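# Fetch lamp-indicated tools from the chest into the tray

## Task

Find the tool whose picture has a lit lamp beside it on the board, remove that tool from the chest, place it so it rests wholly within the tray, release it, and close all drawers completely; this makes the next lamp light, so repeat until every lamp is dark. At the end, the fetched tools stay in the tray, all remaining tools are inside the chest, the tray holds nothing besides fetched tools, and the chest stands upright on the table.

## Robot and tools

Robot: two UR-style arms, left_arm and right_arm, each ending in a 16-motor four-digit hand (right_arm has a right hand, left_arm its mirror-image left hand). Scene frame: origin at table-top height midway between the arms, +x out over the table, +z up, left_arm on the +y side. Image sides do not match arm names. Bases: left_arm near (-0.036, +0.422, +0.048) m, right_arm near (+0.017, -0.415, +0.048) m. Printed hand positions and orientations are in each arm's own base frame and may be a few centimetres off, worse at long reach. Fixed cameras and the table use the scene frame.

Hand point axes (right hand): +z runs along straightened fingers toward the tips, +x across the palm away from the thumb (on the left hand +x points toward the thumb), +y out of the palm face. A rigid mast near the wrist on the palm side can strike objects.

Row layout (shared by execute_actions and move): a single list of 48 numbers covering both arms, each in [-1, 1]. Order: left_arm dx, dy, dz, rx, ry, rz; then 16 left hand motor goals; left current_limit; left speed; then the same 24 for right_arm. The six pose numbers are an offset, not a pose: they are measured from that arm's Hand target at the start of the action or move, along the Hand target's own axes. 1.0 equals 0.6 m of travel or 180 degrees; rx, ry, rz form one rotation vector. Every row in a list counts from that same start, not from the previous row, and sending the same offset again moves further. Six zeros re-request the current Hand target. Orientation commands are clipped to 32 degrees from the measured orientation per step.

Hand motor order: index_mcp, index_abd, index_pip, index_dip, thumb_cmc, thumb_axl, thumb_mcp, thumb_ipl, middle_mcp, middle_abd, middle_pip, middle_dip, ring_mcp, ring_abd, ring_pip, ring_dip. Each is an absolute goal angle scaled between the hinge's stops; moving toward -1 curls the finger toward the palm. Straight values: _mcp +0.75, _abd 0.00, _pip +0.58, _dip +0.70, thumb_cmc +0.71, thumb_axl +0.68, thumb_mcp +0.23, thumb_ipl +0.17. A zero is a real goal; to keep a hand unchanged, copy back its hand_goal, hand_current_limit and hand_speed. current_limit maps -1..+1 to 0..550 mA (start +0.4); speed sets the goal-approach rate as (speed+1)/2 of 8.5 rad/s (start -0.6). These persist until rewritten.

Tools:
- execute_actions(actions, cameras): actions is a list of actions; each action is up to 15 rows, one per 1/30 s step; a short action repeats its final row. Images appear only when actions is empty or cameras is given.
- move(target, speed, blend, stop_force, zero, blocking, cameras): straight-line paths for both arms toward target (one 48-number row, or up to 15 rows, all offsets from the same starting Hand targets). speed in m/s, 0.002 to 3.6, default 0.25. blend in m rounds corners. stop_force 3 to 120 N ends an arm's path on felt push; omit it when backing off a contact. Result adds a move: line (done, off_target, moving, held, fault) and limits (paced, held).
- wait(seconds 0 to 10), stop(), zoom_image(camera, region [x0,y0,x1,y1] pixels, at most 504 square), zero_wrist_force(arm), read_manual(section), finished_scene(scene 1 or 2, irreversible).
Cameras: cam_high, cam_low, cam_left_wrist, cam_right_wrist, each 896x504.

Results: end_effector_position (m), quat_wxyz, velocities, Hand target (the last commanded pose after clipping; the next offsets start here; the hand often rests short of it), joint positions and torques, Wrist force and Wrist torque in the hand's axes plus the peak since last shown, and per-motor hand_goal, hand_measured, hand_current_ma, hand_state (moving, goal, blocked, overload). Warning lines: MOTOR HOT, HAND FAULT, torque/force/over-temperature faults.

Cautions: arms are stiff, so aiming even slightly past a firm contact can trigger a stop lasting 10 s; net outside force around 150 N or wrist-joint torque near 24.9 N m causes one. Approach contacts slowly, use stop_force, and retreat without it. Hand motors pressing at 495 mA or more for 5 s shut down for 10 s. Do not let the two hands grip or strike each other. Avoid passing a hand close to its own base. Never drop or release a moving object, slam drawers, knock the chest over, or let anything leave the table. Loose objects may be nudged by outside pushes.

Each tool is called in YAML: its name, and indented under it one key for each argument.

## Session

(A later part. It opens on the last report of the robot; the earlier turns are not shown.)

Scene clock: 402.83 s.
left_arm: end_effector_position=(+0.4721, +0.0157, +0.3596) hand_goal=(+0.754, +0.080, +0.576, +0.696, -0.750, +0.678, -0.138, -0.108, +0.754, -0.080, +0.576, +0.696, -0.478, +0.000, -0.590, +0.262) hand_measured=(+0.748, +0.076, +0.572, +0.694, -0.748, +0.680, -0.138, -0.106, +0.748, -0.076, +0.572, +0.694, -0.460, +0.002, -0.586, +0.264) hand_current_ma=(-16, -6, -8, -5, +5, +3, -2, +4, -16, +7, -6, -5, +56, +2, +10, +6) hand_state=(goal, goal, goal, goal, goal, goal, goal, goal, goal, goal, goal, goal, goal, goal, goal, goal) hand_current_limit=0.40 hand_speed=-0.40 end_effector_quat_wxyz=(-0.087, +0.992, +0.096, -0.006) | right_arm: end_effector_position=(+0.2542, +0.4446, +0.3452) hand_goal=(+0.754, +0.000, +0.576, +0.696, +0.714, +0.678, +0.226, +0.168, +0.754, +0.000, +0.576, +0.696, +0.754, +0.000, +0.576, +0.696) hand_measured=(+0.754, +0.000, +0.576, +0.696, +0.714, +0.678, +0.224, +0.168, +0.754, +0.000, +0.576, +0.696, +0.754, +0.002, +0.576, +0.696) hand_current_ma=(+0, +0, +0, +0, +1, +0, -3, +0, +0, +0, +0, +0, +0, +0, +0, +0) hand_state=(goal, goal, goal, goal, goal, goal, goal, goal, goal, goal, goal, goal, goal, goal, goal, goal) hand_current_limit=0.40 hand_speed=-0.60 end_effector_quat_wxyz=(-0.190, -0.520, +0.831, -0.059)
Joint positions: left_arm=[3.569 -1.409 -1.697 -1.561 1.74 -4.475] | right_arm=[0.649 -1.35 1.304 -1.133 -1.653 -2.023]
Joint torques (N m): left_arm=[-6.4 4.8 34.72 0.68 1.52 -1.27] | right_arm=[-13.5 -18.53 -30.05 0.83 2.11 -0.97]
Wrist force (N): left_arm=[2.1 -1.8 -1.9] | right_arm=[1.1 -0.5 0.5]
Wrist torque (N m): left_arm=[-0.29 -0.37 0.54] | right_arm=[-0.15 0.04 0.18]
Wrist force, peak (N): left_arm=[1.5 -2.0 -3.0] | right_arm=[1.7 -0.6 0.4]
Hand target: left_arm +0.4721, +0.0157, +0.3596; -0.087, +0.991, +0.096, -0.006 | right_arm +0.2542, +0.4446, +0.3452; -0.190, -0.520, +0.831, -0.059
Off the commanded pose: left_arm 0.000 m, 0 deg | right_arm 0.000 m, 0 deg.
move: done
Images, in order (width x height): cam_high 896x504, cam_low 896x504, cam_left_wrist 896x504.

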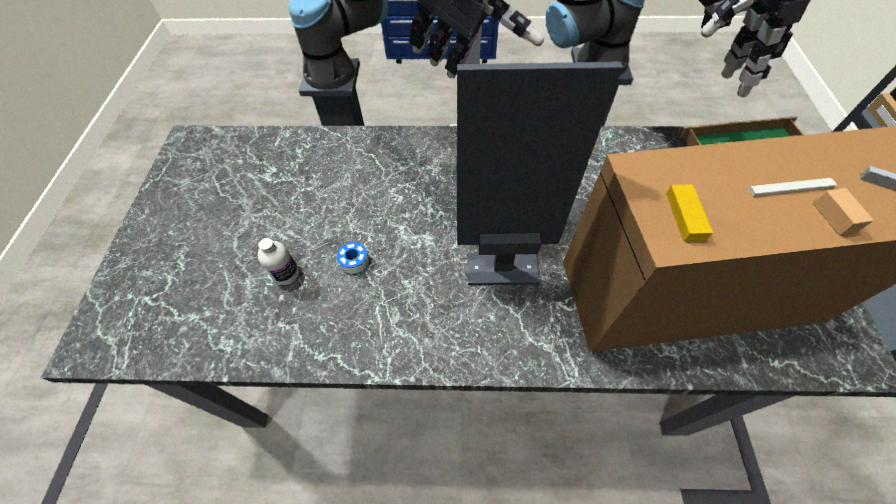

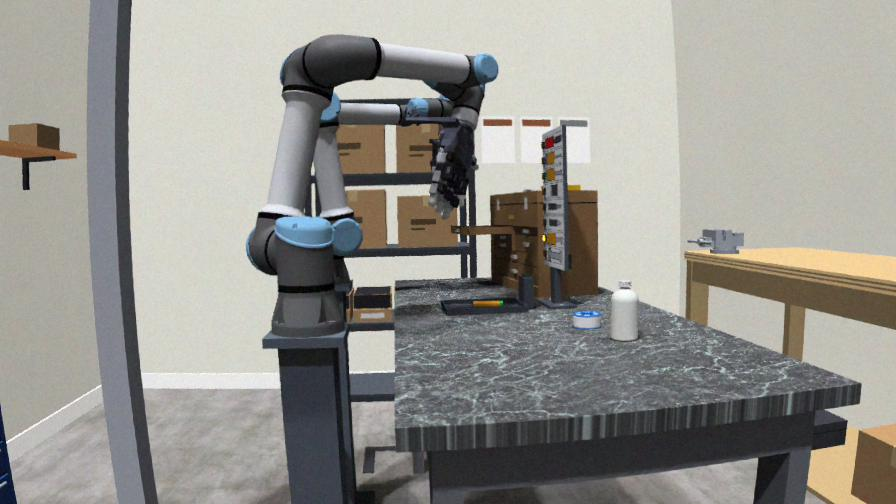

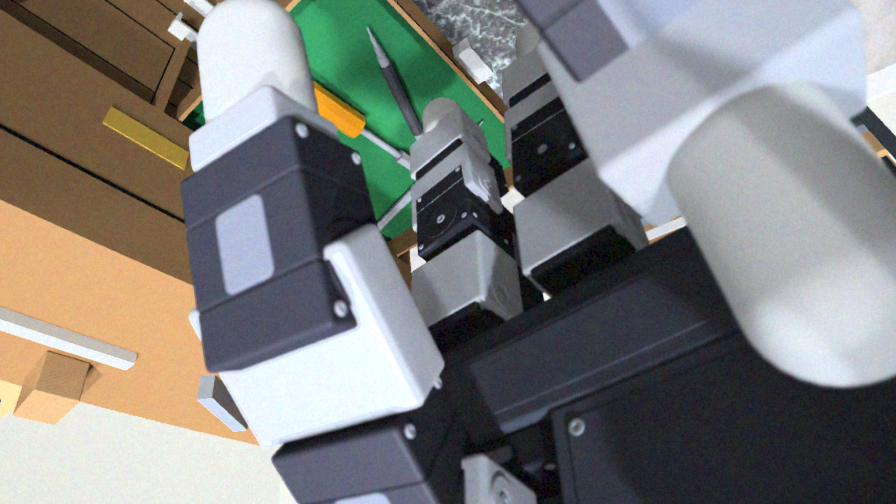

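move:
  target: [0.2058,0.0088,0.0537,0,0,0,0.754,0.08,0.576,0.696,-0.75,0.677,-0.138,-0.109,0.754,-0.08,0.576,0.696,-0.479,0,-0.591,0.261,0.4,-0.4,0,0,0,0,0,0,0.754,0,0.576,0.696,0.714,0.678,0.226,0.168,0.754,0,0.576,0.696,0.754,0,0.576,0.696,0.4,-0.6]
  speed: 0.15
  stop_force: 10
  cameras: ["cam_left_wrist","cam_low","cam_high"]

zoom_image:
  camera: "cam_left_wrist"
  region: [300, 0, 600, 220]

Scene clock: 406.80 s.
left_arm: end_effector_position=(+0.5934, +0.0398, +0.3276) hand_goal=(+0.754, +0.080, +0.576, +0.696, -0.750, +0.678, -0.138, -0.108, +0.754, -0.080, +0.576, +0.696, -0.478, +0.000, -0.590, +0.262) hand_measured=(+0.748, +0.078, +0.572, +0.694, -0.748, +0.680, -0.138, -0.106, +0.748, -0.076, +0.572, +0.694, -0.460, +0.002, -0.586, +0.264) hand_current_ma=(-16, -5, -8, -5, +5, +3, -2, +4, -16, +6, -6, -5, +56, +2, +10, +6) hand_state=(goal, goal, goal, goal, goal, goal, goal, goal, goal, goal, goal, goal, goal, goal, goal, goal) hand_current_limit=0.40 hand_speed=-0.40 end_effector_quat_wxyz=(-0.087, +0.991, +0.096, -0.006) | right_arm: end_effector_position=(+0.2542, +0.4446, +0.3452) hand_goal=(+0.754, +0.000, +0.576, +0.696, +0.714, +0.678, +0.226, +0.168, +0.754, +0.000, +0.576, +0.696, +0.754, +0.000, +0.576, +0.696) hand_measured=(+0.754, +0.000, +0.576, +0.696, +0.714, +0.678, +0.224, +0.168, +0.754, +0.000, +0.576, +0.696, +0.754, +0.002, +0.576, +0.696) hand_current_ma=(+0, +0, +0, +0, +1, +0, -3, +0, +0, +0, +0, +0, +0, +0, +0, +0) hand_state=(goal, goal, goal, goal, goal, goal, goal, goal, goal, goal, goal, goal, goal, goal, goal, goal) hand_current_limit=0.40 hand_speed=-0.60 end_effector_quat_wxyz=(-0.190, -0.520, +0.831, -0.059)
Joint positions: left_arm=[3.517 -1.712 -1.477 -1.487 1.742 -4.527] | right_arm=[0.649 -1.35 1.304 -1.133 -1.653 -2.023]
Joint torques (N m): left_arm=[-6.43 17.93 35.09 0.77 1.62 -1.54] | right_arm=[-14.05 -18.06 -30.13 0.84 2.06 -0.8]
Wrist force (N): left_arm=[2.0 -1.4 -2.2] | right_arm=[1.3 -0.3 0.4]
Wrist torque (N m): left_arm=[-0.21 -0.36 0.51] | right_arm=[-0.11 0.01 0.20]
Wrist force, peak (N): left_arm=[2.8 -1.6 -2.1] | right_arm=[1.6 -0.5 0.8]
Hand target: left_arm +0.5934, +0.0398, +0.3276; -0.087, +0.991, +0.096, -0.006 | right_arm +0.2542, +0.4446, +0.3452; -0.190, -0.520, +0.831, -0.059
Off the commanded pose: left_arm 0.000 m, 0 deg | right_arm 0.000 m, 0 deg.
move: done
Images, in order (width x height): cam_high 896x504, cam_low 896x504, cam_left_wrist 896x504.

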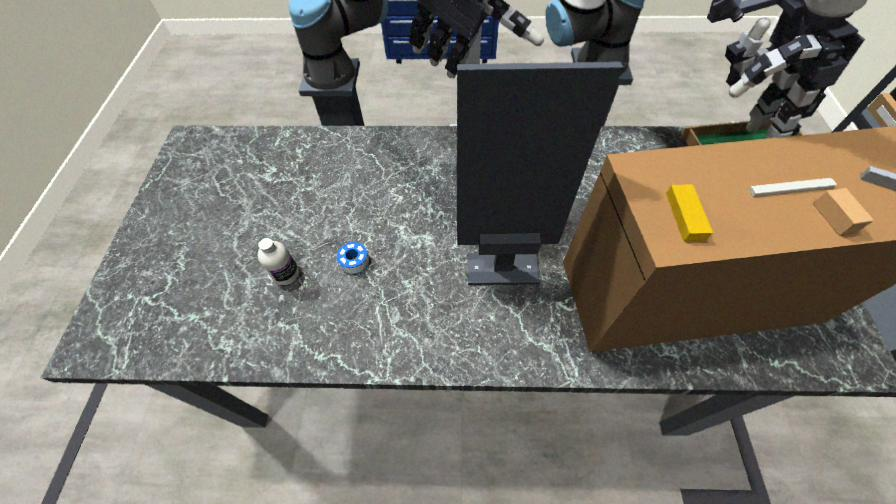

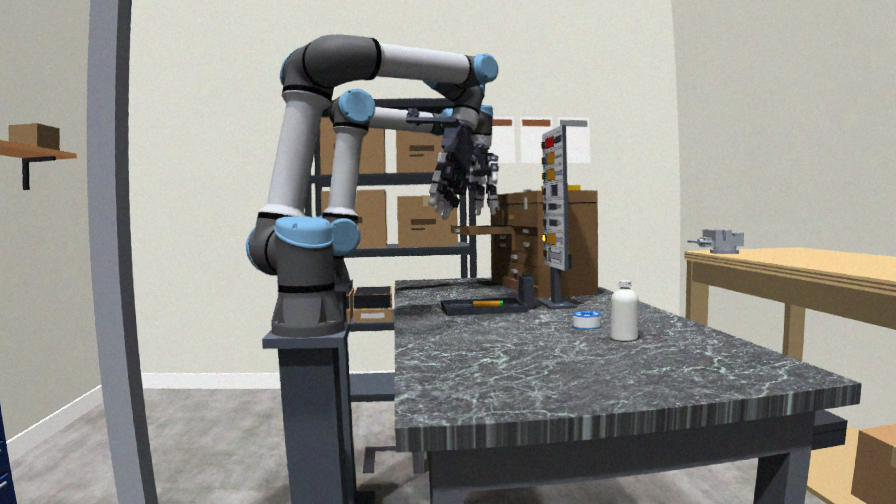

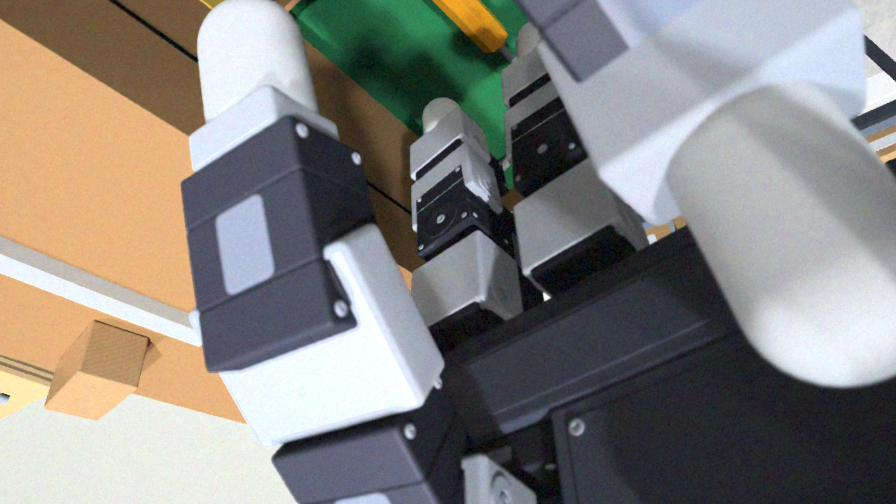

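Scaled by 1.680 from the camera's 896x504 image, which has a finer 1280x720 frame.

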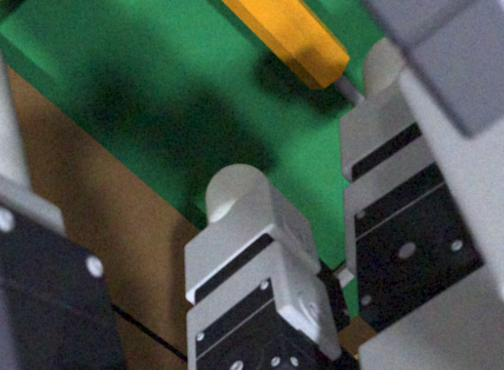

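move:
  target: [0.0103,0.0172,0.0612,0,-0.0039,-0.0219,0.754,0.08,0.576,0.696,-0.75,0.677,-0.138,-0.109,0.754,-0.08,0.576,0.696,-0.479,0,-0.591,0.261,0.4,-0.4,0,0,0,0,0,0,0.754,0,0.576,0.696,0.714,0.678,0.226,0.168,0.754,0,0.576,0.696,0.754,0,0.576,0.696,0.4,-0.6]
  speed: 0.08
  stop_force: 8
  cameras: ["cam_left_wrist"]

zoom_image:
  camera: "cam_left_wrist"
  region: [380, 0, 580, 150]

Scene clock: 409.37 s.
left_arm: end_effector_position=(+0.6004, +0.0374, +0.2896) hand_goal=(+0.754, +0.080, +0.576, +0.696, -0.750, +0.678, -0.138, -0.108, +0.754, -0.080, +0.576, +0.696, -0.478, +0.000, -0.590, +0.262) hand_measured=(+0.748, +0.078, +0.572, +0.694, -0.748, +0.680, -0.138, -0.106, +0.748, -0.076, +0.572, +0.694, -0.460, +0.002, -0.586, +0.264) hand_current_ma=(-16, -5, -8, -5, +5, +3, -2, +4, -16, +6, -6, -5, +56, +2, +10, +6) hand_state=(goal, goal, goal, goal, goal, goal, goal, goal, goal, goal, goal, goal, goal, goal, goal, goal) hand_current_limit=0.40 hand_speed=-0.40 end_effector_quat_wxyz=(-0.087, +0.988, +0.131, -0.009) | right_arm: end_effector_position=(+0.2542, +0.4446, +0.3452) hand_goal=(+0.754, +0.000, +0.576, +0.696, +0.714, +0.678, +0.226, +0.168, +0.754, +0.000, +0.576, +0.696, +0.754, +0.000, +0.576, +0.696) hand_measured=(+0.754, +0.000, +0.576, +0.696, +0.714, +0.678, +0.224, +0.168, +0.754, +0.000, +0.576, +0.696, +0.754, +0.002, +0.576, +0.696) hand_current_ma=(+0, +0, +0, +0, +1, +0, -3, +0, +0, +0, +0, +0, +0, +0, +0, +0) hand_state=(goal, goal, goal, goal, goal, goal, goal, goal, goal, goal, goal, goal, goal, goal, goal, goal) hand_current_limit=0.40 hand_speed=-0.60 end_effector_quat_wxyz=(-0.190, -0.520, +0.831, -0.059)
Joint positions: left_arm=[3.506 -1.729 -1.551 -1.41 1.744 -4.609] | right_arm=[0.649 -1.35 1.304 -1.133 -1.653 -2.023]
Joint torques (N m): left_arm=[-6.5 18.09 11.37 3.99 1.69 -1.55] | right_arm=[-13.82 -17.64 -30.09 0.77 2.17 -0.92]
Wrist force (N): left_arm=[1.9 -1.5 -2.2] | right_arm=[1.6 -0.1 0.7]
Wrist torque (N m): left_arm=[-0.22 -0.35 0.52] | right_arm=[-0.11 -0.04 0.24]
Wrist force, peak (N): left_arm=[2.1 -1.7 -2.8] | right_arm=[1.5 -0.4 0.9]
Hand target: left_arm +0.6004, +0.0374, +0.2896; -0.087, +0.988, +0.131, -0.009 | right_arm +0.2542, +0.4446, +0.3452; -0.190, -0.520, +0.831, -0.059
Off the commanded pose: left_arm 0.000 m, 0 deg | right_arm 0.000 m, 0 deg.
move: done
Images, in order (width x height): cam_left_wrist 896x504.

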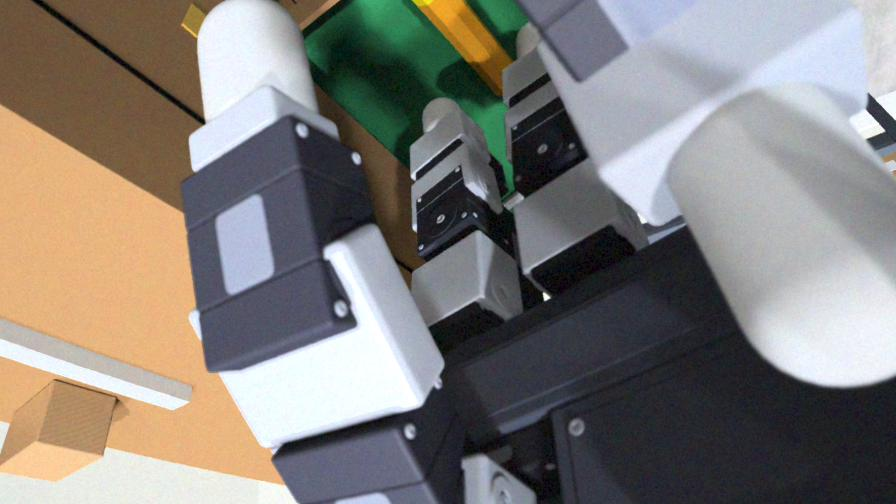

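Scaled by 2.520 from the camera's 896x504 image, which has a finer 1280x720 frame.

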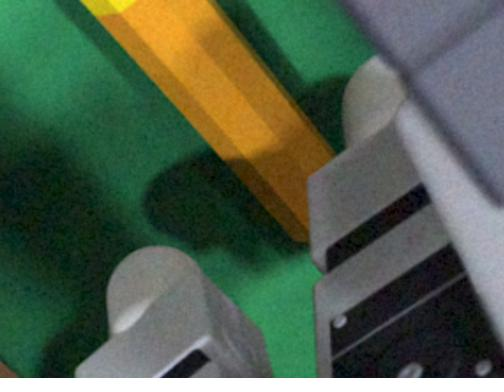

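move:
  target: [-0.0033,0.007,0.0394,0,0,0,0.754,0.08,0.576,0.696,-0.75,0.677,-0.138,-0.109,0.754,-0.08,0.576,0.696,-0.479,0,-0.591,0.261,0.4,-0.4,0,0,0,0,0,0,0.754,0,0.576,0.696,0.714,0.678,0.226,0.168,0.754,0,0.576,0.696,0.754,0,0.576,0.696,0.4,-0.6]
  speed: 0.02
  stop_force: 4
  cameras: ["cam_left_wrist"]

zoom_image:
  camera: "cam_left_wrist"
  region: [380, 0, 580, 150]

Scene clock: 412.30 s.
left_arm: end_effector_position=(+0.5986, +0.0368, +0.2656) hand_goal=(+0.754, +0.080, +0.576, +0.696, -0.750, +0.678, -0.138, -0.108, +0.754, -0.080, +0.576, +0.696, -0.478, +0.000, -0.590, +0.262) hand_measured=(+0.748, +0.078, +0.572, +0.694, -0.748, +0.680, -0.138, -0.106, +0.748, -0.076, +0.572, +0.694, -0.460, +0.002, -0.586, +0.264) hand_current_ma=(-16, -5, -8, -5, +5, +3, -2, +4, -16, +6, -6, -5, +56, +2, +10, +6) hand_state=(goal, goal, goal, goal, goal, goal, goal, goal, goal, goal, goal, goal, goal, goal, goal, goal) hand_current_limit=0.40 hand_speed=-0.40 end_effector_quat_wxyz=(-0.087, +0.988, +0.131, -0.009) | right_arm: end_effector_position=(+0.2542, +0.4446, +0.3452) hand_goal=(+0.754, +0.000, +0.576, +0.696, +0.714, +0.678, +0.226, +0.168, +0.754, +0.000, +0.576, +0.696, +0.754, +0.000, +0.576, +0.696) hand_measured=(+0.754, +0.000, +0.576, +0.696, +0.714, +0.678, +0.224, +0.168, +0.754, +0.000, +0.576, +0.696, +0.754, +0.002, +0.576, +0.696) hand_current_ma=(+0, +0, +0, +0, +1, +0, -3, +0, +0, +0, +0, +0, +0, +0, +0, +0) hand_state=(goal, goal, goal, goal, goal, goal, goal, goal, goal, goal, goal, goal, goal, goal, goal, goal) hand_current_limit=0.40 hand_speed=-0.60 end_effector_quat_wxyz=(-0.190, -0.520, +0.831, -0.059)
Joint positions: left_arm=[3.507 -1.734 -1.607 -1.349 1.744 -4.609] | right_arm=[0.649 -1.35 1.304 -1.133 -1.653 -2.023]
Joint torques (N m): left_arm=[7.4 17.74 11.03 3.98 -0.25 1.15] | right_arm=[-13.28 -18.08 -29.85 0.68 1.95 -0.74]
Wrist force (N): left_arm=[2.1 -1.6 -2.2] | right_arm=[1.1 -0.3 0.2]
Wrist torque (N m): left_arm=[-0.25 -0.36 0.48] | right_arm=[-0.10 0.05 0.18]
Wrist force, peak (N): left_arm=[2.5 -1.7 -2.4] | right_arm=[1.6 -0.4 0.7]
Hand target: left_arm +0.5986, +0.0368, +0.2656; -0.087, +0.988, +0.131, -0.009 | right_arm +0.2542, +0.4446, +0.3452; -0.190, -0.520, +0.831, -0.059
Off the commanded pose: left_arm 0.000 m, 0 deg | right_arm 0.000 m, 0 deg.
move: done
Images, in order (width x height): cam_left_wrist 896x504.

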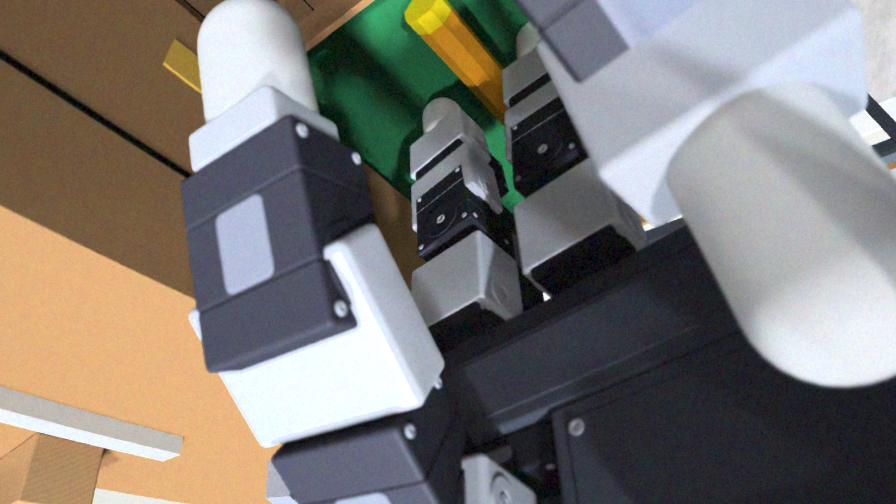

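Scaled by 2.520 from the camera's 896x504 image, which has a finer 1280x720 frame.

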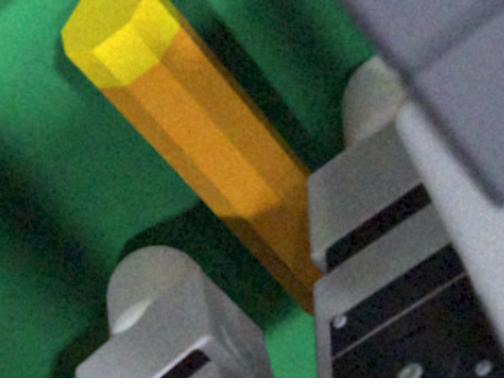

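move:
  target: [0,0.0058,0.0328,0,0,0,0.754,0.08,0.576,0.696,-0.75,0.677,-0.138,-0.109,0.754,-0.08,0.576,0.696,-0.479,0,-0.591,0.261,0.4,-0.4,0,0,0,0,0,0,0.754,0,0.576,0.696,0.714,0.678,0.226,0.168,0.754,0,0.576,0.696,0.754,0,0.576,0.696,0.4,-0.6]
  speed: 0.02
  stop_force: 4
  cameras: ["cam_left_wrist"]

zoom_image:
  camera: "cam_left_wrist"
  region: [380, 0, 580, 150]

Scene clock: 414.17 s.
left_arm: end_effector_position=(+0.5986, +0.0368, +0.2627) hand_goal=(+0.754, +0.080, +0.576, +0.696, -0.750, +0.678, -0.138, -0.108, +0.754, -0.080, +0.576, +0.696, -0.478, +0.000, -0.590, +0.262) hand_measured=(+0.748, +0.076, +0.572, +0.694, -0.748, +0.680, -0.138, -0.106, +0.748, -0.078, +0.574, +0.694, -0.460, +0.002, -0.586, +0.264) hand_current_ma=(-14, -6, -7, -5, +5, +3, -2, +4, -14, +2, -5, -5, +56, +2, +10, +6) hand_state=(goal, goal, goal, goal, goal, goal, goal, goal, goal, goal, goal, goal, goal, goal, goal, goal) hand_current_limit=0.40 hand_speed=-0.40 end_effector_quat_wxyz=(-0.087, +0.988, +0.131, -0.009) | right_arm: end_effector_position=(+0.2542, +0.4446, +0.3452) hand_goal=(+0.754, +0.000, +0.576, +0.696, +0.714, +0.678, +0.226, +0.168, +0.754, +0.000, +0.576, +0.696, +0.754, +0.000, +0.576, +0.696) hand_measured=(+0.754, +0.000, +0.576, +0.696, +0.714, +0.678, +0.224, +0.168, +0.754, +0.000, +0.576, +0.696, +0.754, +0.002, +0.576, +0.696) hand_current_ma=(+0, +0, +0, +0, +1, +0, -3, +0, +0, +0, +0, +0, +0, +0, +0, +0) hand_state=(goal, goal, goal, goal, goal, goal, goal, goal, goal, goal, goal, goal, goal, goal, goal, goal) hand_current_limit=0.40 hand_speed=-0.60 end_effector_quat_wxyz=(-0.190, -0.520, +0.831, -0.059)
Joint positions: left_arm=[3.507 -1.735 -1.613 -1.341 1.744 -4.609] | right_arm=[0.649 -1.35 1.304 -1.133 -1.653 -2.023]
Joint torques (N m): left_arm=[6.41 40.84 32 0.13 -1.18 1.01] | right_arm=[-14.09 -18.05 -29.58 0.83 2.04 -0.76]
Wrist force (N): left_arm=[2.3 -1.8 -7.6] | right_arm=[1.2 -0.4 0.8]
Wrist torque (N m): left_arm=[0.15 -0.37 0.50] | right_arm=[-0.16 0.01 0.20]
Wrist force, peak (N): left_arm=[1.7 -2.0 -19.7] | right_arm=[1.6 -0.3 0.6]
Hand target: left_arm +0.5986, +0.0368, +0.2627; -0.087, +0.988, +0.131, -0.009 (not the last commanded pose) | right_arm +0.2542, +0.4446, +0.3452; -0.190, -0.520, +0.831, -0.059
Off the commanded pose: left_arm 0.017 m, 0 deg | right_arm 0.000 m, 0 deg.
move: contact (left_arm)
Images, in order (width x height): cam_left_wrist 896x504.

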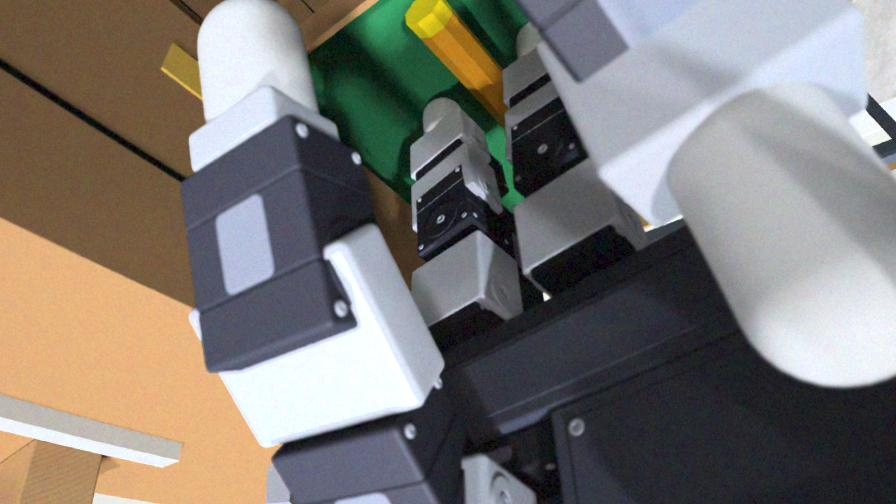

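Scaled by 2.520 from the camera's 896x504 image, which has a finer 1280x720 frame.

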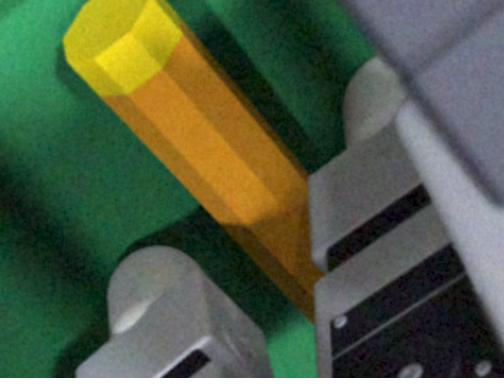

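move:
  target:
    - [0,-0.0005,-0.003,0,0,0,0.754,0.08,0.576,0.696,-0.75,0.677,-0.138,-0.109,0.754,-0.08,0.576,0.696,-0.479,0,-0.591,0.261,0.4,-0.4,0,0,0,0,0,0,0.754,0,0.576,0.696,0.714,0.678,0.226,0.168,0.754,0,0.576,0.696,0.754,0,0.576,0.696,0.4,-0.6]
    - [0,-0.0005,-0.003,0,0,0,0.754,-0.4,0.576,0.696,-0.75,0.677,-0.138,-0.109,0.754,0.4,0.576,0.696,-0.479,0,-0.591,0.261,0.78,-0.85,0,0,0,0,0,0,0.754,0,0.576,0.696,0.714,0.678,0.226,0.168,0.754,0,0.576,0.696,0.754,0,0.576,0.696,0.4,-0.6]
  speed: 0.02
  cameras: ["cam_left_wrist"]

zoom_image:
  camera: "cam_left_wrist"
  region: [380, 0, 580, 150]

Scene clock: 415.87 s.
left_arm: end_effector_position=(+0.5986, +0.0368, +0.2645) hand_goal=(+0.754, -0.400, +0.576, +0.696, -0.750, +0.678, -0.138, -0.108, +0.754, +0.400, +0.576, +0.696, -0.478, +0.000, -0.590, +0.262) hand_measured=(+0.754, -0.054, +0.576, +0.694, -0.748, +0.680, -0.138, -0.106, +0.748, +0.040, +0.574, +0.694, -0.460, +0.002, -0.586, +0.264) hand_current_ma=(-2, +489, -1, -3, +5, +3, -2, +4, -14, -489, -5, -5, +56, +2, +10, +6) hand_state=(goal, blocked, goal, goal, goal, goal, goal, goal, goal, blocked, goal, goal, goal, goal, goal, goal) hand_current_limit=0.78 hand_speed=-0.85 end_effector_quat_wxyz=(-0.087, +0.988, +0.131, -0.009) | right_arm: end_effector_position=(+0.2542, +0.4446, +0.3452) hand_goal=(+0.754, +0.000, +0.576, +0.696, +0.714, +0.678, +0.226, +0.168, +0.754, +0.000, +0.576, +0.696, +0.754, +0.000, +0.576, +0.696) hand_measured=(+0.754, +0.000, +0.576, +0.696, +0.714, +0.678, +0.224, +0.168, +0.754, +0.000, +0.576, +0.696, +0.754, +0.002, +0.576, +0.696) hand_current_ma=(+0, +0, +0, +0, +1, +0, -3, +0, +0, +0, +0, +0, +0, +0, +0, +0) hand_state=(goal, goal, goal, goal, goal, goal, goal, goal, goal, goal, goal, goal, goal, goal, goal, goal) hand_current_limit=0.40 hand_speed=-0.60 end_effector_quat_wxyz=(-0.190, -0.520, +0.831, -0.059)
Joint positions: left_arm=[3.507 -1.734 -1.61 -1.346 1.744 -4.609] | right_arm=[0.649 -1.35 1.304 -1.133 -1.653 -2.023]
Joint torques (N m): left_arm=[-2.2 42.91 34.39 0.55 -0.9 -1.3] | right_arm=[-14.16 -18.01 -30.28 0.69 1.93 -0.77]
Wrist force (N): left_arm=[2.3 -1.5 -2.4] | right_arm=[1.4 -0.6 0.3]
Wrist torque (N m): left_arm=[-0.21 -0.36 0.50] | right_arm=[-0.15 0.01 0.19]
Wrist force, peak (N): left_arm=[2.2 -1.9 -7.7] | right_arm=[1.5 -0.4 1.1]
Hand target: left_arm +0.5986, +0.0368, +0.2645; -0.087, +0.988, +0.131, -0.009 | right_arm +0.2542, +0.4446, +0.3452; -0.190, -0.520, +0.831, -0.059
Off the commanded pose: left_arm 0.000 m, 0 deg | right_arm 0.000 m, 0 deg.
move: done
Images, in order (width x height): cam_left_wrist 896x504.

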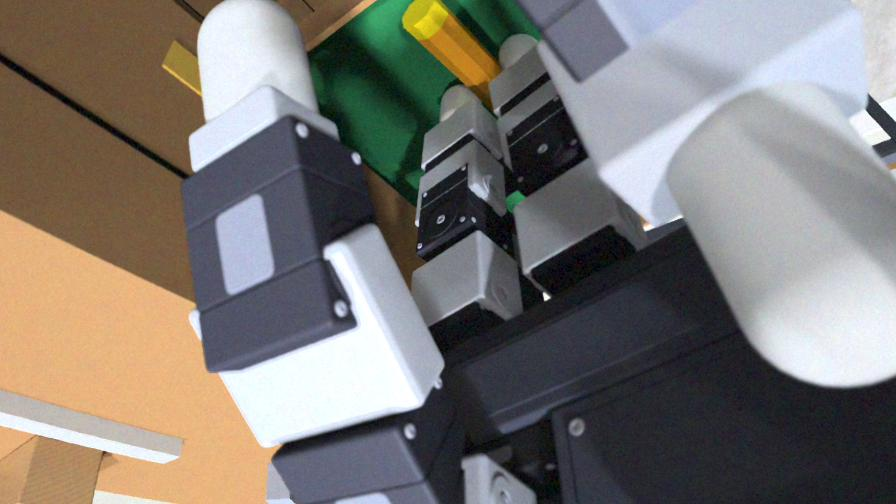

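Scaled by 2.520 from the camera's 896x504 image, which has a finer 1280x720 frame.

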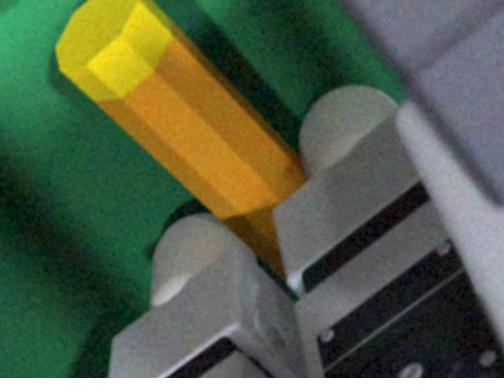

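move:
  target: [0,-0.0087,-0.0493,0,0,0,0.754,-0.4,0.576,0.696,-0.75,0.677,-0.138,-0.109,0.754,0.4,0.576,0.696,-0.479,0,-0.591,0.261,0.78,-0.85,0,0,0,0,0,0,0.754,0,0.576,0.696,0.714,0.678,0.226,0.168,0.754,0,0.576,0.696,0.754,0,0.576,0.696,0.4,-0.6]
  speed: 0.03
  cameras: ["cam_left_wrist","cam_low"]

zoom_image:
  camera: "cam_left_wrist"
  region: [380, 0, 580, 150]

Scene clock: 417.67 s.
left_arm: end_effector_position=(+0.5984, +0.0368, +0.2944) hand_goal=(+0.754, -0.400, +0.576, +0.696, -0.750, +0.678, -0.138, -0.108, +0.754, +0.400, +0.576, +0.696, -0.478, +0.000, -0.590, +0.262) hand_measured=(+0.754, -0.056, +0.576, +0.694, -0.748, +0.680, -0.138, -0.106, +0.746, +0.040, +0.574, +0.694, -0.460, +0.002, -0.586, +0.264) hand_current_ma=(+0, +490, +0, -2, +5, +3, -2, +4, -21, -489, -6, -5, +56, +2, +10, +6) hand_state=(goal, blocked, goal, goal, goal, goal, goal, goal, goal, blocked, goal, goal, goal, goal, goal, goal) hand_current_limit=0.78 hand_speed=-0.85 end_effector_quat_wxyz=(-0.087, +0.988, +0.131, -0.009) | right_arm: end_effector_position=(+0.2542, +0.4446, +0.3452) hand_goal=(+0.754, +0.000, +0.576, +0.696, +0.714, +0.678, +0.226, +0.168, +0.754, +0.000, +0.576, +0.696, +0.754, +0.000, +0.576, +0.696) hand_measured=(+0.754, +0.000, +0.576, +0.696, +0.714, +0.678, +0.224, +0.168, +0.754, +0.000, +0.576, +0.696, +0.754, +0.002, +0.576, +0.696) hand_current_ma=(+0, +0, +0, +0, +1, +0, -3, +0, +0, +0, +0, +0, +0, +0, +0, +0) hand_state=(goal, goal, goal, goal, goal, goal, goal, goal, goal, goal, goal, goal, goal, goal, goal, goal) hand_current_limit=0.40 hand_speed=-0.60 end_effector_quat_wxyz=(-0.190, -0.520, +0.831, -0.059)
Joint positions: left_arm=[3.507 -1.722 -1.546 -1.421 1.744 -4.609] | right_arm=[0.649 -1.35 1.304 -1.133 -1.653 -2.023]
Joint torques (N m): left_arm=[4.7 43.3 35.3 0.97 -0.65 1.17] | right_arm=[-13.57 -18.78 -30.02 0.63 2.12 -0.73]
Wrist force (N): left_arm=[2.1 -1.6 -1.6] | right_arm=[1.1 -0.3 0.9]
Wrist torque (N m): left_arm=[-0.31 -0.36 0.48] | right_arm=[-0.15 0.03 0.18]
Wrist force, peak (N): left_arm=[2.3 -1.9 -2.5] | right_arm=[1.5 -0.7 0.7]
Hand target: left_arm +0.5984, +0.0368, +0.2946; -0.087, +0.988, +0.131, -0.009 | right_arm +0.2542, +0.4446, +0.3452; -0.190, -0.520, +0.831, -0.059
Off the commanded pose: left_arm 0.000 m, 0 deg | right_arm 0.000 m, 0 deg.
move: done
Images, in order (width x height): cam_low 896x504, cam_left_wrist 896x504.

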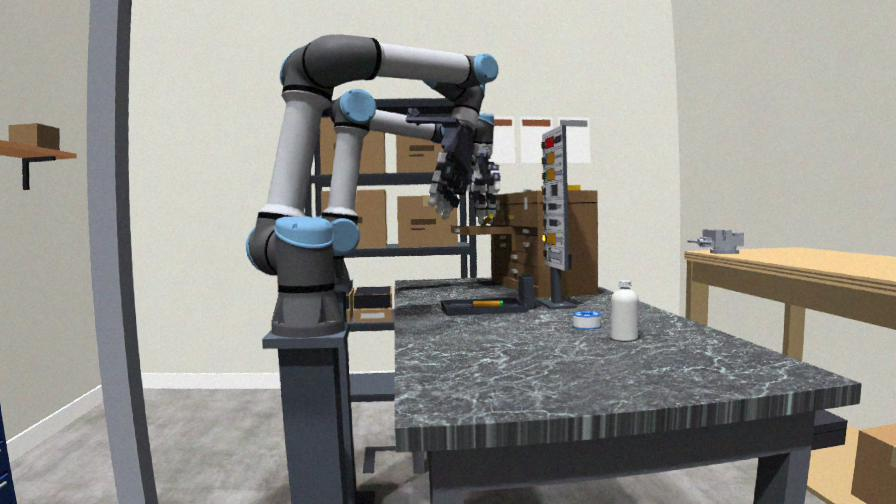

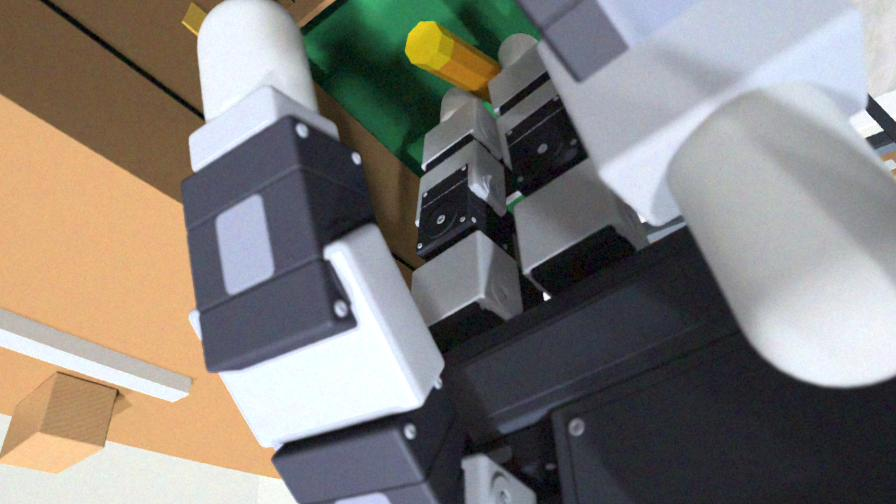

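Scaled by 2.520 from the camera's 896x504 image, which has a finer 1280x720 frame.

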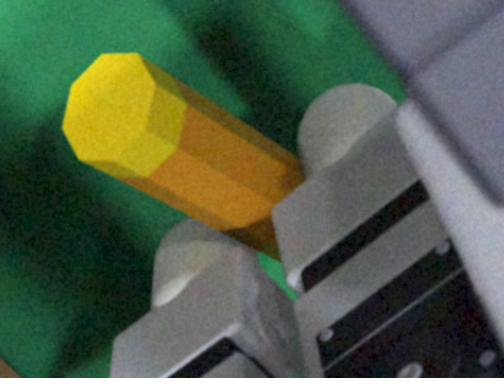

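move:
  target:
    - [0,0.0081,0.0460,0,0,0,0.754,-0.4,0.576,0.696,-0.75,0.677,-0.138,-0.109,0.754,0.4,0.576,0.696,-0.479,0,-0.591,0.261,0.78,-0.85,0,0,0,0,0,0,0.754,0,0.576,0.696,0.714,0.678,0.226,0.168,0.754,0,0.576,0.696,0.754,0,0.576,0.696,0.4,-0.6]
    - [0,0.0087,0.0493,0,0,0,0.754,0.08,0.576,0.696,-0.75,0.677,-0.138,-0.109,0.754,-0.08,0.576,0.696,-0.479,0,-0.591,0.261,0.4,-0.8,0,0,0,0,0,0,0.754,0,0.576,0.696,0.714,0.678,0.226,0.168,0.754,0,0.576,0.696,0.754,0,0.576,0.696,0.4,-0.6]
    - [0,-0.0110,0.0528,0,0,0,0.754,-0.4,0.576,0.696,-0.75,0.677,-0.138,-0.109,0.754,0.4,0.576,0.696,-0.479,0,-0.591,0.261,0.78,-0.85,0,0,0,0,0,0,0.754,0,0.576,0.696,0.714,0.678,0.226,0.168,0.754,0,0.576,0.696,0.754,0,0.576,0.696,0.4,-0.6]
  speed: 0.03
  cameras: ["cam_left_wrist"]

zoom_image:
  camera: "cam_left_wrist"
  region: [380, 0, 580, 150]

Scene clock: 419.87 s.
left_arm: end_effector_position=(+0.5971, +0.0363, +0.2617) hand_goal=(+0.754, -0.400, +0.576, +0.696, -0.750, +0.678, -0.138, -0.108, +0.754, +0.400, +0.576, +0.696, -0.478, +0.000, -0.590, +0.262) hand_measured=(+0.754, -0.056, +0.576, +0.696, -0.748, +0.680, -0.138, -0.106, +0.746, +0.040, +0.574, +0.694, -0.462, +0.002, -0.586, +0.264) hand_current_ma=(+0, +489, +0, -1, +5, +3, -2, +4, -19, -482, -5, -5, +47, +2, +10, +6) hand_state=(goal, blocked, goal, goal, goal, goal, goal, goal, goal, moving, goal, goal, moving, goal, goal, goal) hand_current_limit=0.78 hand_speed=-0.85 end_effector_quat_wxyz=(-0.086, +0.988, +0.131, -0.013) end_effector_velocity=(-0.018, -0.008, -0.034) end_effector_angular_velocity=(-0.021, +0.052, -0.001) | right_arm: end_effector_position=(+0.2542, +0.4446, +0.3425) hand_goal=(+0.754, +0.000, +0.576, +0.696, +0.714, +0.678, +0.226, +0.168, +0.754, +0.000, +0.576, +0.696, +0.754, +0.000, +0.576, +0.696) hand_measured=(+0.754, +0.000, +0.576, +0.696, +0.714, +0.678, +0.224, +0.168, +0.754, +0.000, +0.576, +0.696, +0.754, +0.002, +0.576, +0.696) hand_current_ma=(+0, +0, +0, +0, +1, +0, -3, +0, +0, +0, +0, +0, +0, +0, +0, +0) hand_state=(goal, goal, goal, goal, goal, goal, goal, goal, goal, goal, goal, goal, goal, goal, goal, goal) hand_current_limit=0.40 hand_speed=-0.60 end_effector_quat_wxyz=(-0.193, -0.519, +0.830, -0.060) end_effector_velocity=(-0.005, -0.004, +0.008) end_effector_angular_velocity=(+0.000, -0.001, +0.001)
Joint positions: left_arm=[3.507 -1.736 -1.613 -1.349 1.744 -4.609] | right_arm=[0.649 -1.346 1.307 -1.132 -1.653 -2.023]
Joint velocities: left_arm=[-0.001 0.001 -0.071 0.014 -0.001 0] | right_arm=[0.001 -0.015 -0.001 0.015 -0.001 0]
Joint torques (N m): left_arm=[0.45 1.44 -0.54 0.19 -0.12 -0.19] | right_arm=[-1.11 1.42 -0.05 0.12 0.18 0.1]
Wrist force (N): left_arm=[2.6 -2.6 -26.2] | right_arm=[-1.3 -1.8 4.8]
Wrist torque (N m): left_arm=[1.74 -0.09 0.51] | right_arm=[-0.62 0.15 -0.03]
Wrist force, peak (N): left_arm=[2.6 -2.6 -26.2] | right_arm=[-1.3 -1.8 4.8]
Hand target: left_arm +0.5973, +0.0364, +0.2619; -0.086, +0.988, +0.131, -0.013 (not the last commanded pose) | right_arm +0.2541, +0.4446, +0.3426; -0.193, -0.519, +0.830, -0.060 (not the last commanded pose)
Off the commanded pose: left_arm 0.013 m, 0 deg | right_arm 0.003 m, 0 deg.
NO CONTROL: BRAKES ON. The controllers of the arms reported an emergency stop during this call, through no command of yours: the brakes are set. The arms may sag a little while they close, then stand still. What the arms strike, push or drop without control can cost score or fail the task. A move or wait that this ends or prevents says "fault": that word means this event, not a fault of the arms. Your reply's later calls are not run. The arms run no command until a result says that a person gave control back. To wait, call execute_actions with no actions, or call wait with any seconds it accepts: either call returns when control is back, or after at most 30 seconds. The wait itself costs no score and uses none of the scene's actions.
move: fault (left_arm, right_arm); path passed 1 of 3 targets; target 2's new numbers were not sent; target 3's new numbers were not sent
Images, in order (width x height): cam_left_wrist 896x504.

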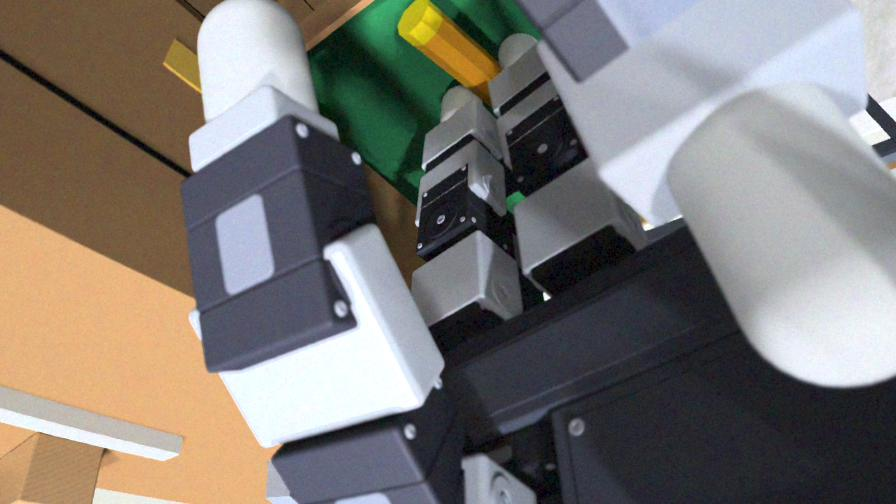

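Scaled by 2.520 from the camera's 896x504 image, which has a finer 1280x720 frame.

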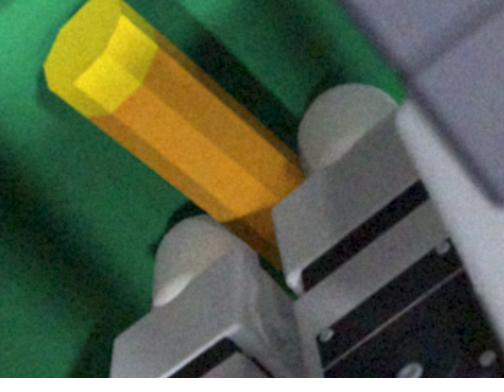

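execute_actions:
  actions: []
  cameras: ["cam_left_wrist","cam_right_wrist"]

Scene clock: 450.07 s.
left_arm: end_effector_position=(+0.5973, +0.0363, +0.2619) hand_goal=(+0.754, -0.400, +0.576, +0.696, -0.750, +0.678, -0.138, -0.108, +0.754, +0.400, +0.576, +0.696, -0.478, +0.000, -0.590, +0.262) hand_measured=(+0.756, -0.060, +0.578, +0.696, -0.748, +0.680, -0.140, -0.106, +0.750, +0.042, +0.574, +0.694, -0.464, +0.002, -0.586, +0.264) hand_current_ma=(+6, +490, +3, -1, +3, +2, -4, +4, -12, -489, -5, -5, +45, +1, +10, +6) hand_state=(goal, blocked, goal, goal, goal, goal, goal, goal, goal, blocked, goal, goal, goal, goal, goal, goal) hand_current_limit=0.78 hand_speed=-0.85 end_effector_quat_wxyz=(-0.086, +0.988, +0.131, -0.013) | right_arm: end_effector_position=(+0.2539, +0.4444, +0.3426) hand_goal=(+0.754, +0.000, +0.576, +0.696, +0.714, +0.678, +0.226, +0.168, +0.754, +0.000, +0.576, +0.696, +0.754, +0.000, +0.576, +0.696) hand_measured=(+0.754, +0.002, +0.576, +0.696, +0.716, +0.678, +0.222, +0.168, +0.754, +0.002, +0.576, +0.696, +0.754, +0.002, +0.576, +0.696) hand_current_ma=(+0, +1, +0, +0, +1, +0, -6, +0, +0, +1, +0, +0, +0, +1, +0, +0) hand_state=(goal, goal, goal, goal, goal, goal, goal, goal, goal, goal, goal, goal, goal, goal, goal, goal) hand_current_limit=0.40 hand_speed=-0.60 end_effector_quat_wxyz=(-0.194, -0.519, +0.830, -0.060)
Joint positions: left_arm=[3.507 -1.736 -1.613 -1.349 1.744 -4.609] | right_arm=[0.649 -1.346 1.307 -1.131 -1.653 -2.023]
Joint velocities: within noise
Joint torques (N m): left_arm=[0.2 0.26 -1.34 0.09 -0.35 -0.06] | right_arm=[-1.06 2.94 -0.5 0.06 0.23 0.06]
Motor temperatures (°C): left_arm=[29 28 31 37 39 35] | right_arm=[29 33 29 41 44 41]
Wrist force (N): left_arm=[1.5 -2.7 -27.4] | right_arm=[0.9 -0.5 0.4]
Wrist torque (N m): left_arm=[1.74 -0.55 0.45] | right_arm=[-0.13 0.07 0.16]
Wrist force, peak (N): left_arm=[2.1 -2.8 -28.3] | right_arm=[3.3 0.7 -1.2]
Hand target: left_arm +0.5973, +0.0363, +0.2619; -0.086, +0.988, +0.131, -0.013 (not the last commanded pose) | right_arm +0.2539, +0.4444, +0.3426; -0.194, -0.519, +0.830, -0.060 (not the last commanded pose)
Off the commanded pose: left_arm 0.013 m, 0 deg | right_arm 0.003 m, 0 deg.
NO CONTROL, STILL: no person has given control back yet. Call execute_actions with no actions, or call wait, again.
Images, in order (width x height): cam_left_wrist 896x504, cam_right_wrist 896x504.

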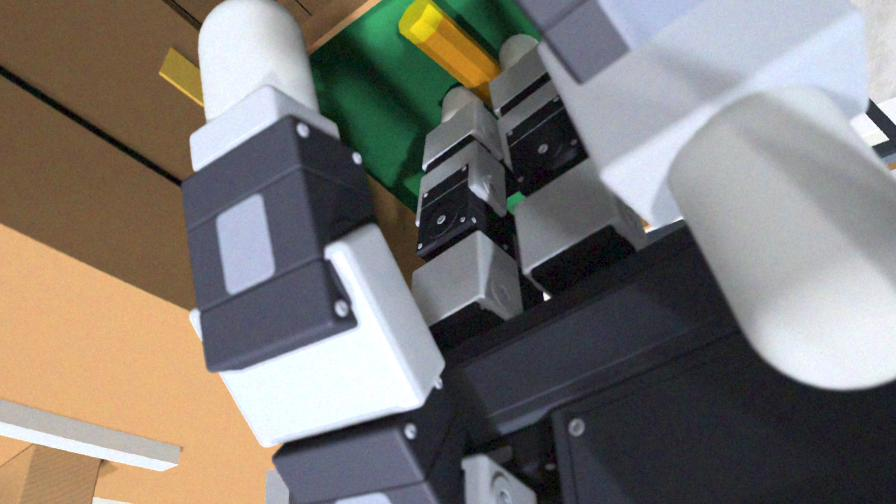

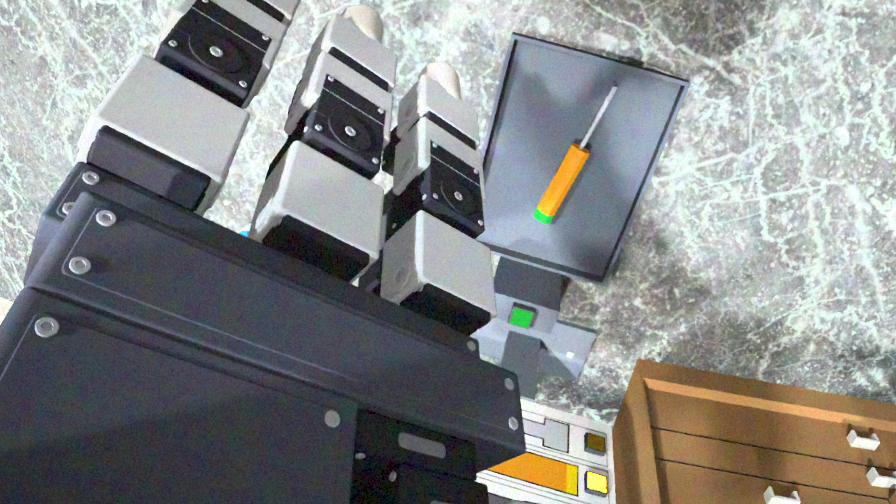

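execute_actions:
  actions: []
  cameras: []

Scene clock: 480.17 s.
left_arm: end_effector_position=(+0.5973, +0.0363, +0.2619) hand_goal=(+0.754, -0.400, +0.576, +0.696, -0.750, +0.678, -0.138, -0.108, +0.754, +0.400, +0.576, +0.696, -0.478, +0.000, -0.590, +0.262) hand_measured=(+0.756, -0.060, +0.578, +0.696, -0.748, +0.680, -0.140, -0.106, +0.750, +0.042, +0.574, +0.694, -0.464, +0.002, -0.586, +0.264) hand_current_ma=(+6, +490, +3, -1, +3, +2, -4, +4, -12, -489, -5, -5, +45, +1, +10, +6) hand_state=(goal, blocked, goal, goal, goal, goal, goal, goal, goal, blocked, goal, goal, goal, goal, goal, goal) hand_current_limit=0.78 hand_speed=-0.85 end_effector_quat_wxyz=(-0.086, +0.988, +0.131, -0.013) | right_arm: end_effector_position=(+0.2539, +0.4444, +0.3426) hand_goal=(+0.754, +0.000, +0.576, +0.696, +0.714, +0.678, +0.226, +0.168, +0.754, +0.000, +0.576, +0.696, +0.754, +0.000, +0.576, +0.696) hand_measured=(+0.754, +0.002, +0.576, +0.696, +0.716, +0.678, +0.222, +0.168, +0.754, +0.002, +0.576, +0.696, +0.754, +0.002, +0.576, +0.696) hand_current_ma=(+0, +1, +0, +0, +1, +0, -6, +0, +0, +1, +0, +0, +0, +1, +0, +0) hand_state=(goal, goal, goal, goal, goal, goal, goal, goal, goal, goal, goal, goal, goal, goal, goal, goal) hand_current_limit=0.40 hand_speed=-0.60 end_effector_quat_wxyz=(-0.194, -0.519, +0.830, -0.060)
Joint positions: left_arm=[3.507 -1.736 -1.613 -1.349 1.744 -4.609] | right_arm=[0.649 -1.346 1.307 -1.131 -1.653 -2.023]
Joint velocities: within noise
Joint torques (N m): left_arm=[0.29 0.54 -1.33 0.08 -0.24 -0.05] | right_arm=[-0.67 2.26 -0.69 -0.1 0.13 -0.05]
Motor temperatures (°C): left_arm=[29 28 31 37 39 35] | right_arm=[29 33 29 41 44 41]
Wrist force (N): left_arm=[1.5 -2.7 -27.5] | right_arm=[1.2 -0.4 0.4]
Wrist torque (N m): left_arm=[1.76 -0.55 0.45] | right_arm=[-0.13 0.03 0.19]
Wrist force, peak (N): left_arm=[1.4 -2.7 -27.9] | right_arm=[1.5 0.1 1.1]
Hand target: left_arm +0.5973, +0.0363, +0.2619; -0.086, +0.988, +0.131, -0.013 (not the last commanded pose) | right_arm +0.2539, +0.4444, +0.3426; -0.194, -0.519, +0.830, -0.060 (not the last commanded pose)
Off the commanded pose: left_arm 0.013 m, 0 deg | right_arm 0.003 m, 0 deg.
NO CONTROL, STILL: no person has given control back yet. Call execute_actions with no actions, or call wait, again.
No camera images: "cameras" was empty.

wait:
  seconds: 10

Scene clock: 498.73 s.
left_arm: end_effector_position=(+0.5973, +0.0363, +0.2619) hand_goal=(+0.754, -0.400, +0.576, +0.696, -0.750, +0.678, -0.138, -0.108, +0.754, +0.400, +0.576, +0.696, -0.478, +0.000, -0.590, +0.262) hand_measured=(+0.756, -0.060, +0.578, +0.696, -0.748, +0.680, -0.140, -0.106, +0.750, +0.042, +0.574, +0.694, -0.464, +0.002, -0.586, +0.264) hand_current_ma=(+6, +490, +3, -1, +3, +2, -4, +4, -12, -489, -5, -5, +45, +1, +10, +6) hand_state=(goal, blocked, goal, goal, goal, goal, goal, goal, goal, blocked, goal, goal, goal, goal, goal, goal) hand_current_limit=0.78 hand_speed=-0.85 end_effector_quat_wxyz=(-0.086, +0.988, +0.131, -0.013) | right_arm: end_effector_position=(+0.2539, +0.4444, +0.3426) hand_goal=(+0.754, +0.000, +0.576, +0.696, +0.714, +0.678, +0.226, +0.168, +0.754, +0.000, +0.576, +0.696, +0.754, +0.000, +0.576, +0.696) hand_measured=(+0.754, +0.002, +0.576, +0.696, +0.716, +0.678, +0.222, +0.168, +0.754, +0.002, +0.576, +0.696, +0.754, +0.002, +0.576, +0.696) hand_current_ma=(+0, +1, +0, +0, +1, +0, -6, +0, +0, +1, +0, +0, +0, +1, +0, +0) hand_state=(goal, goal, goal, goal, goal, goal, goal, goal, goal, goal, goal, goal, goal, goal, goal, goal) hand_current_limit=0.40 hand_speed=-0.60 end_effector_quat_wxyz=(-0.194, -0.519, +0.830, -0.060)
Joint positions: left_arm=[3.507 -1.736 -1.613 -1.349 1.744 -4.609] | right_arm=[0.649 -1.346 1.307 -1.131 -1.653 -2.023]
Joint torques (N m): left_arm=[-0.21 0.86 -1.07 0.11 -0.17 0.03] | right_arm=[-1.2 2.15 0.54 -0.1 0.17 0.02]
Wrist force (N): left_arm=[1.3 -2.9 -27.7] | right_arm=[1.5 -0.5 0.5]
Wrist torque (N m): left_arm=[1.74 -0.53 0.44] | right_arm=[-0.14 -0.02 0.22]
Wrist force, peak (N): left_arm=[1.3 -2.9 -27.9] | right_arm=[1.6 -0.7 0.7]
Hand target: left_arm +0.5973, +0.0363, +0.2619; -0.086, +0.988, +0.131, -0.013 (not the last commanded pose) | right_arm +0.2539, +0.4444, +0.3426; -0.194, -0.519, +0.830, -0.060 (not the last commanded pose)
Off the commanded pose: left_arm 0.013 m, 0 deg | right_arm 0.003 m, 0 deg.
CONTROL GIVEN BACK BY A PERSON. The stop is reset and the motors are on. The brakes are open. The arms hold where they came to rest, not your last command. If the arms lie or press on each other, first move them apart, starting from their current pose. A hard hit or press between them can end the scene. Commands run again from your next reply on.
wait: 0.00 of 10 s (a fault stop came first)


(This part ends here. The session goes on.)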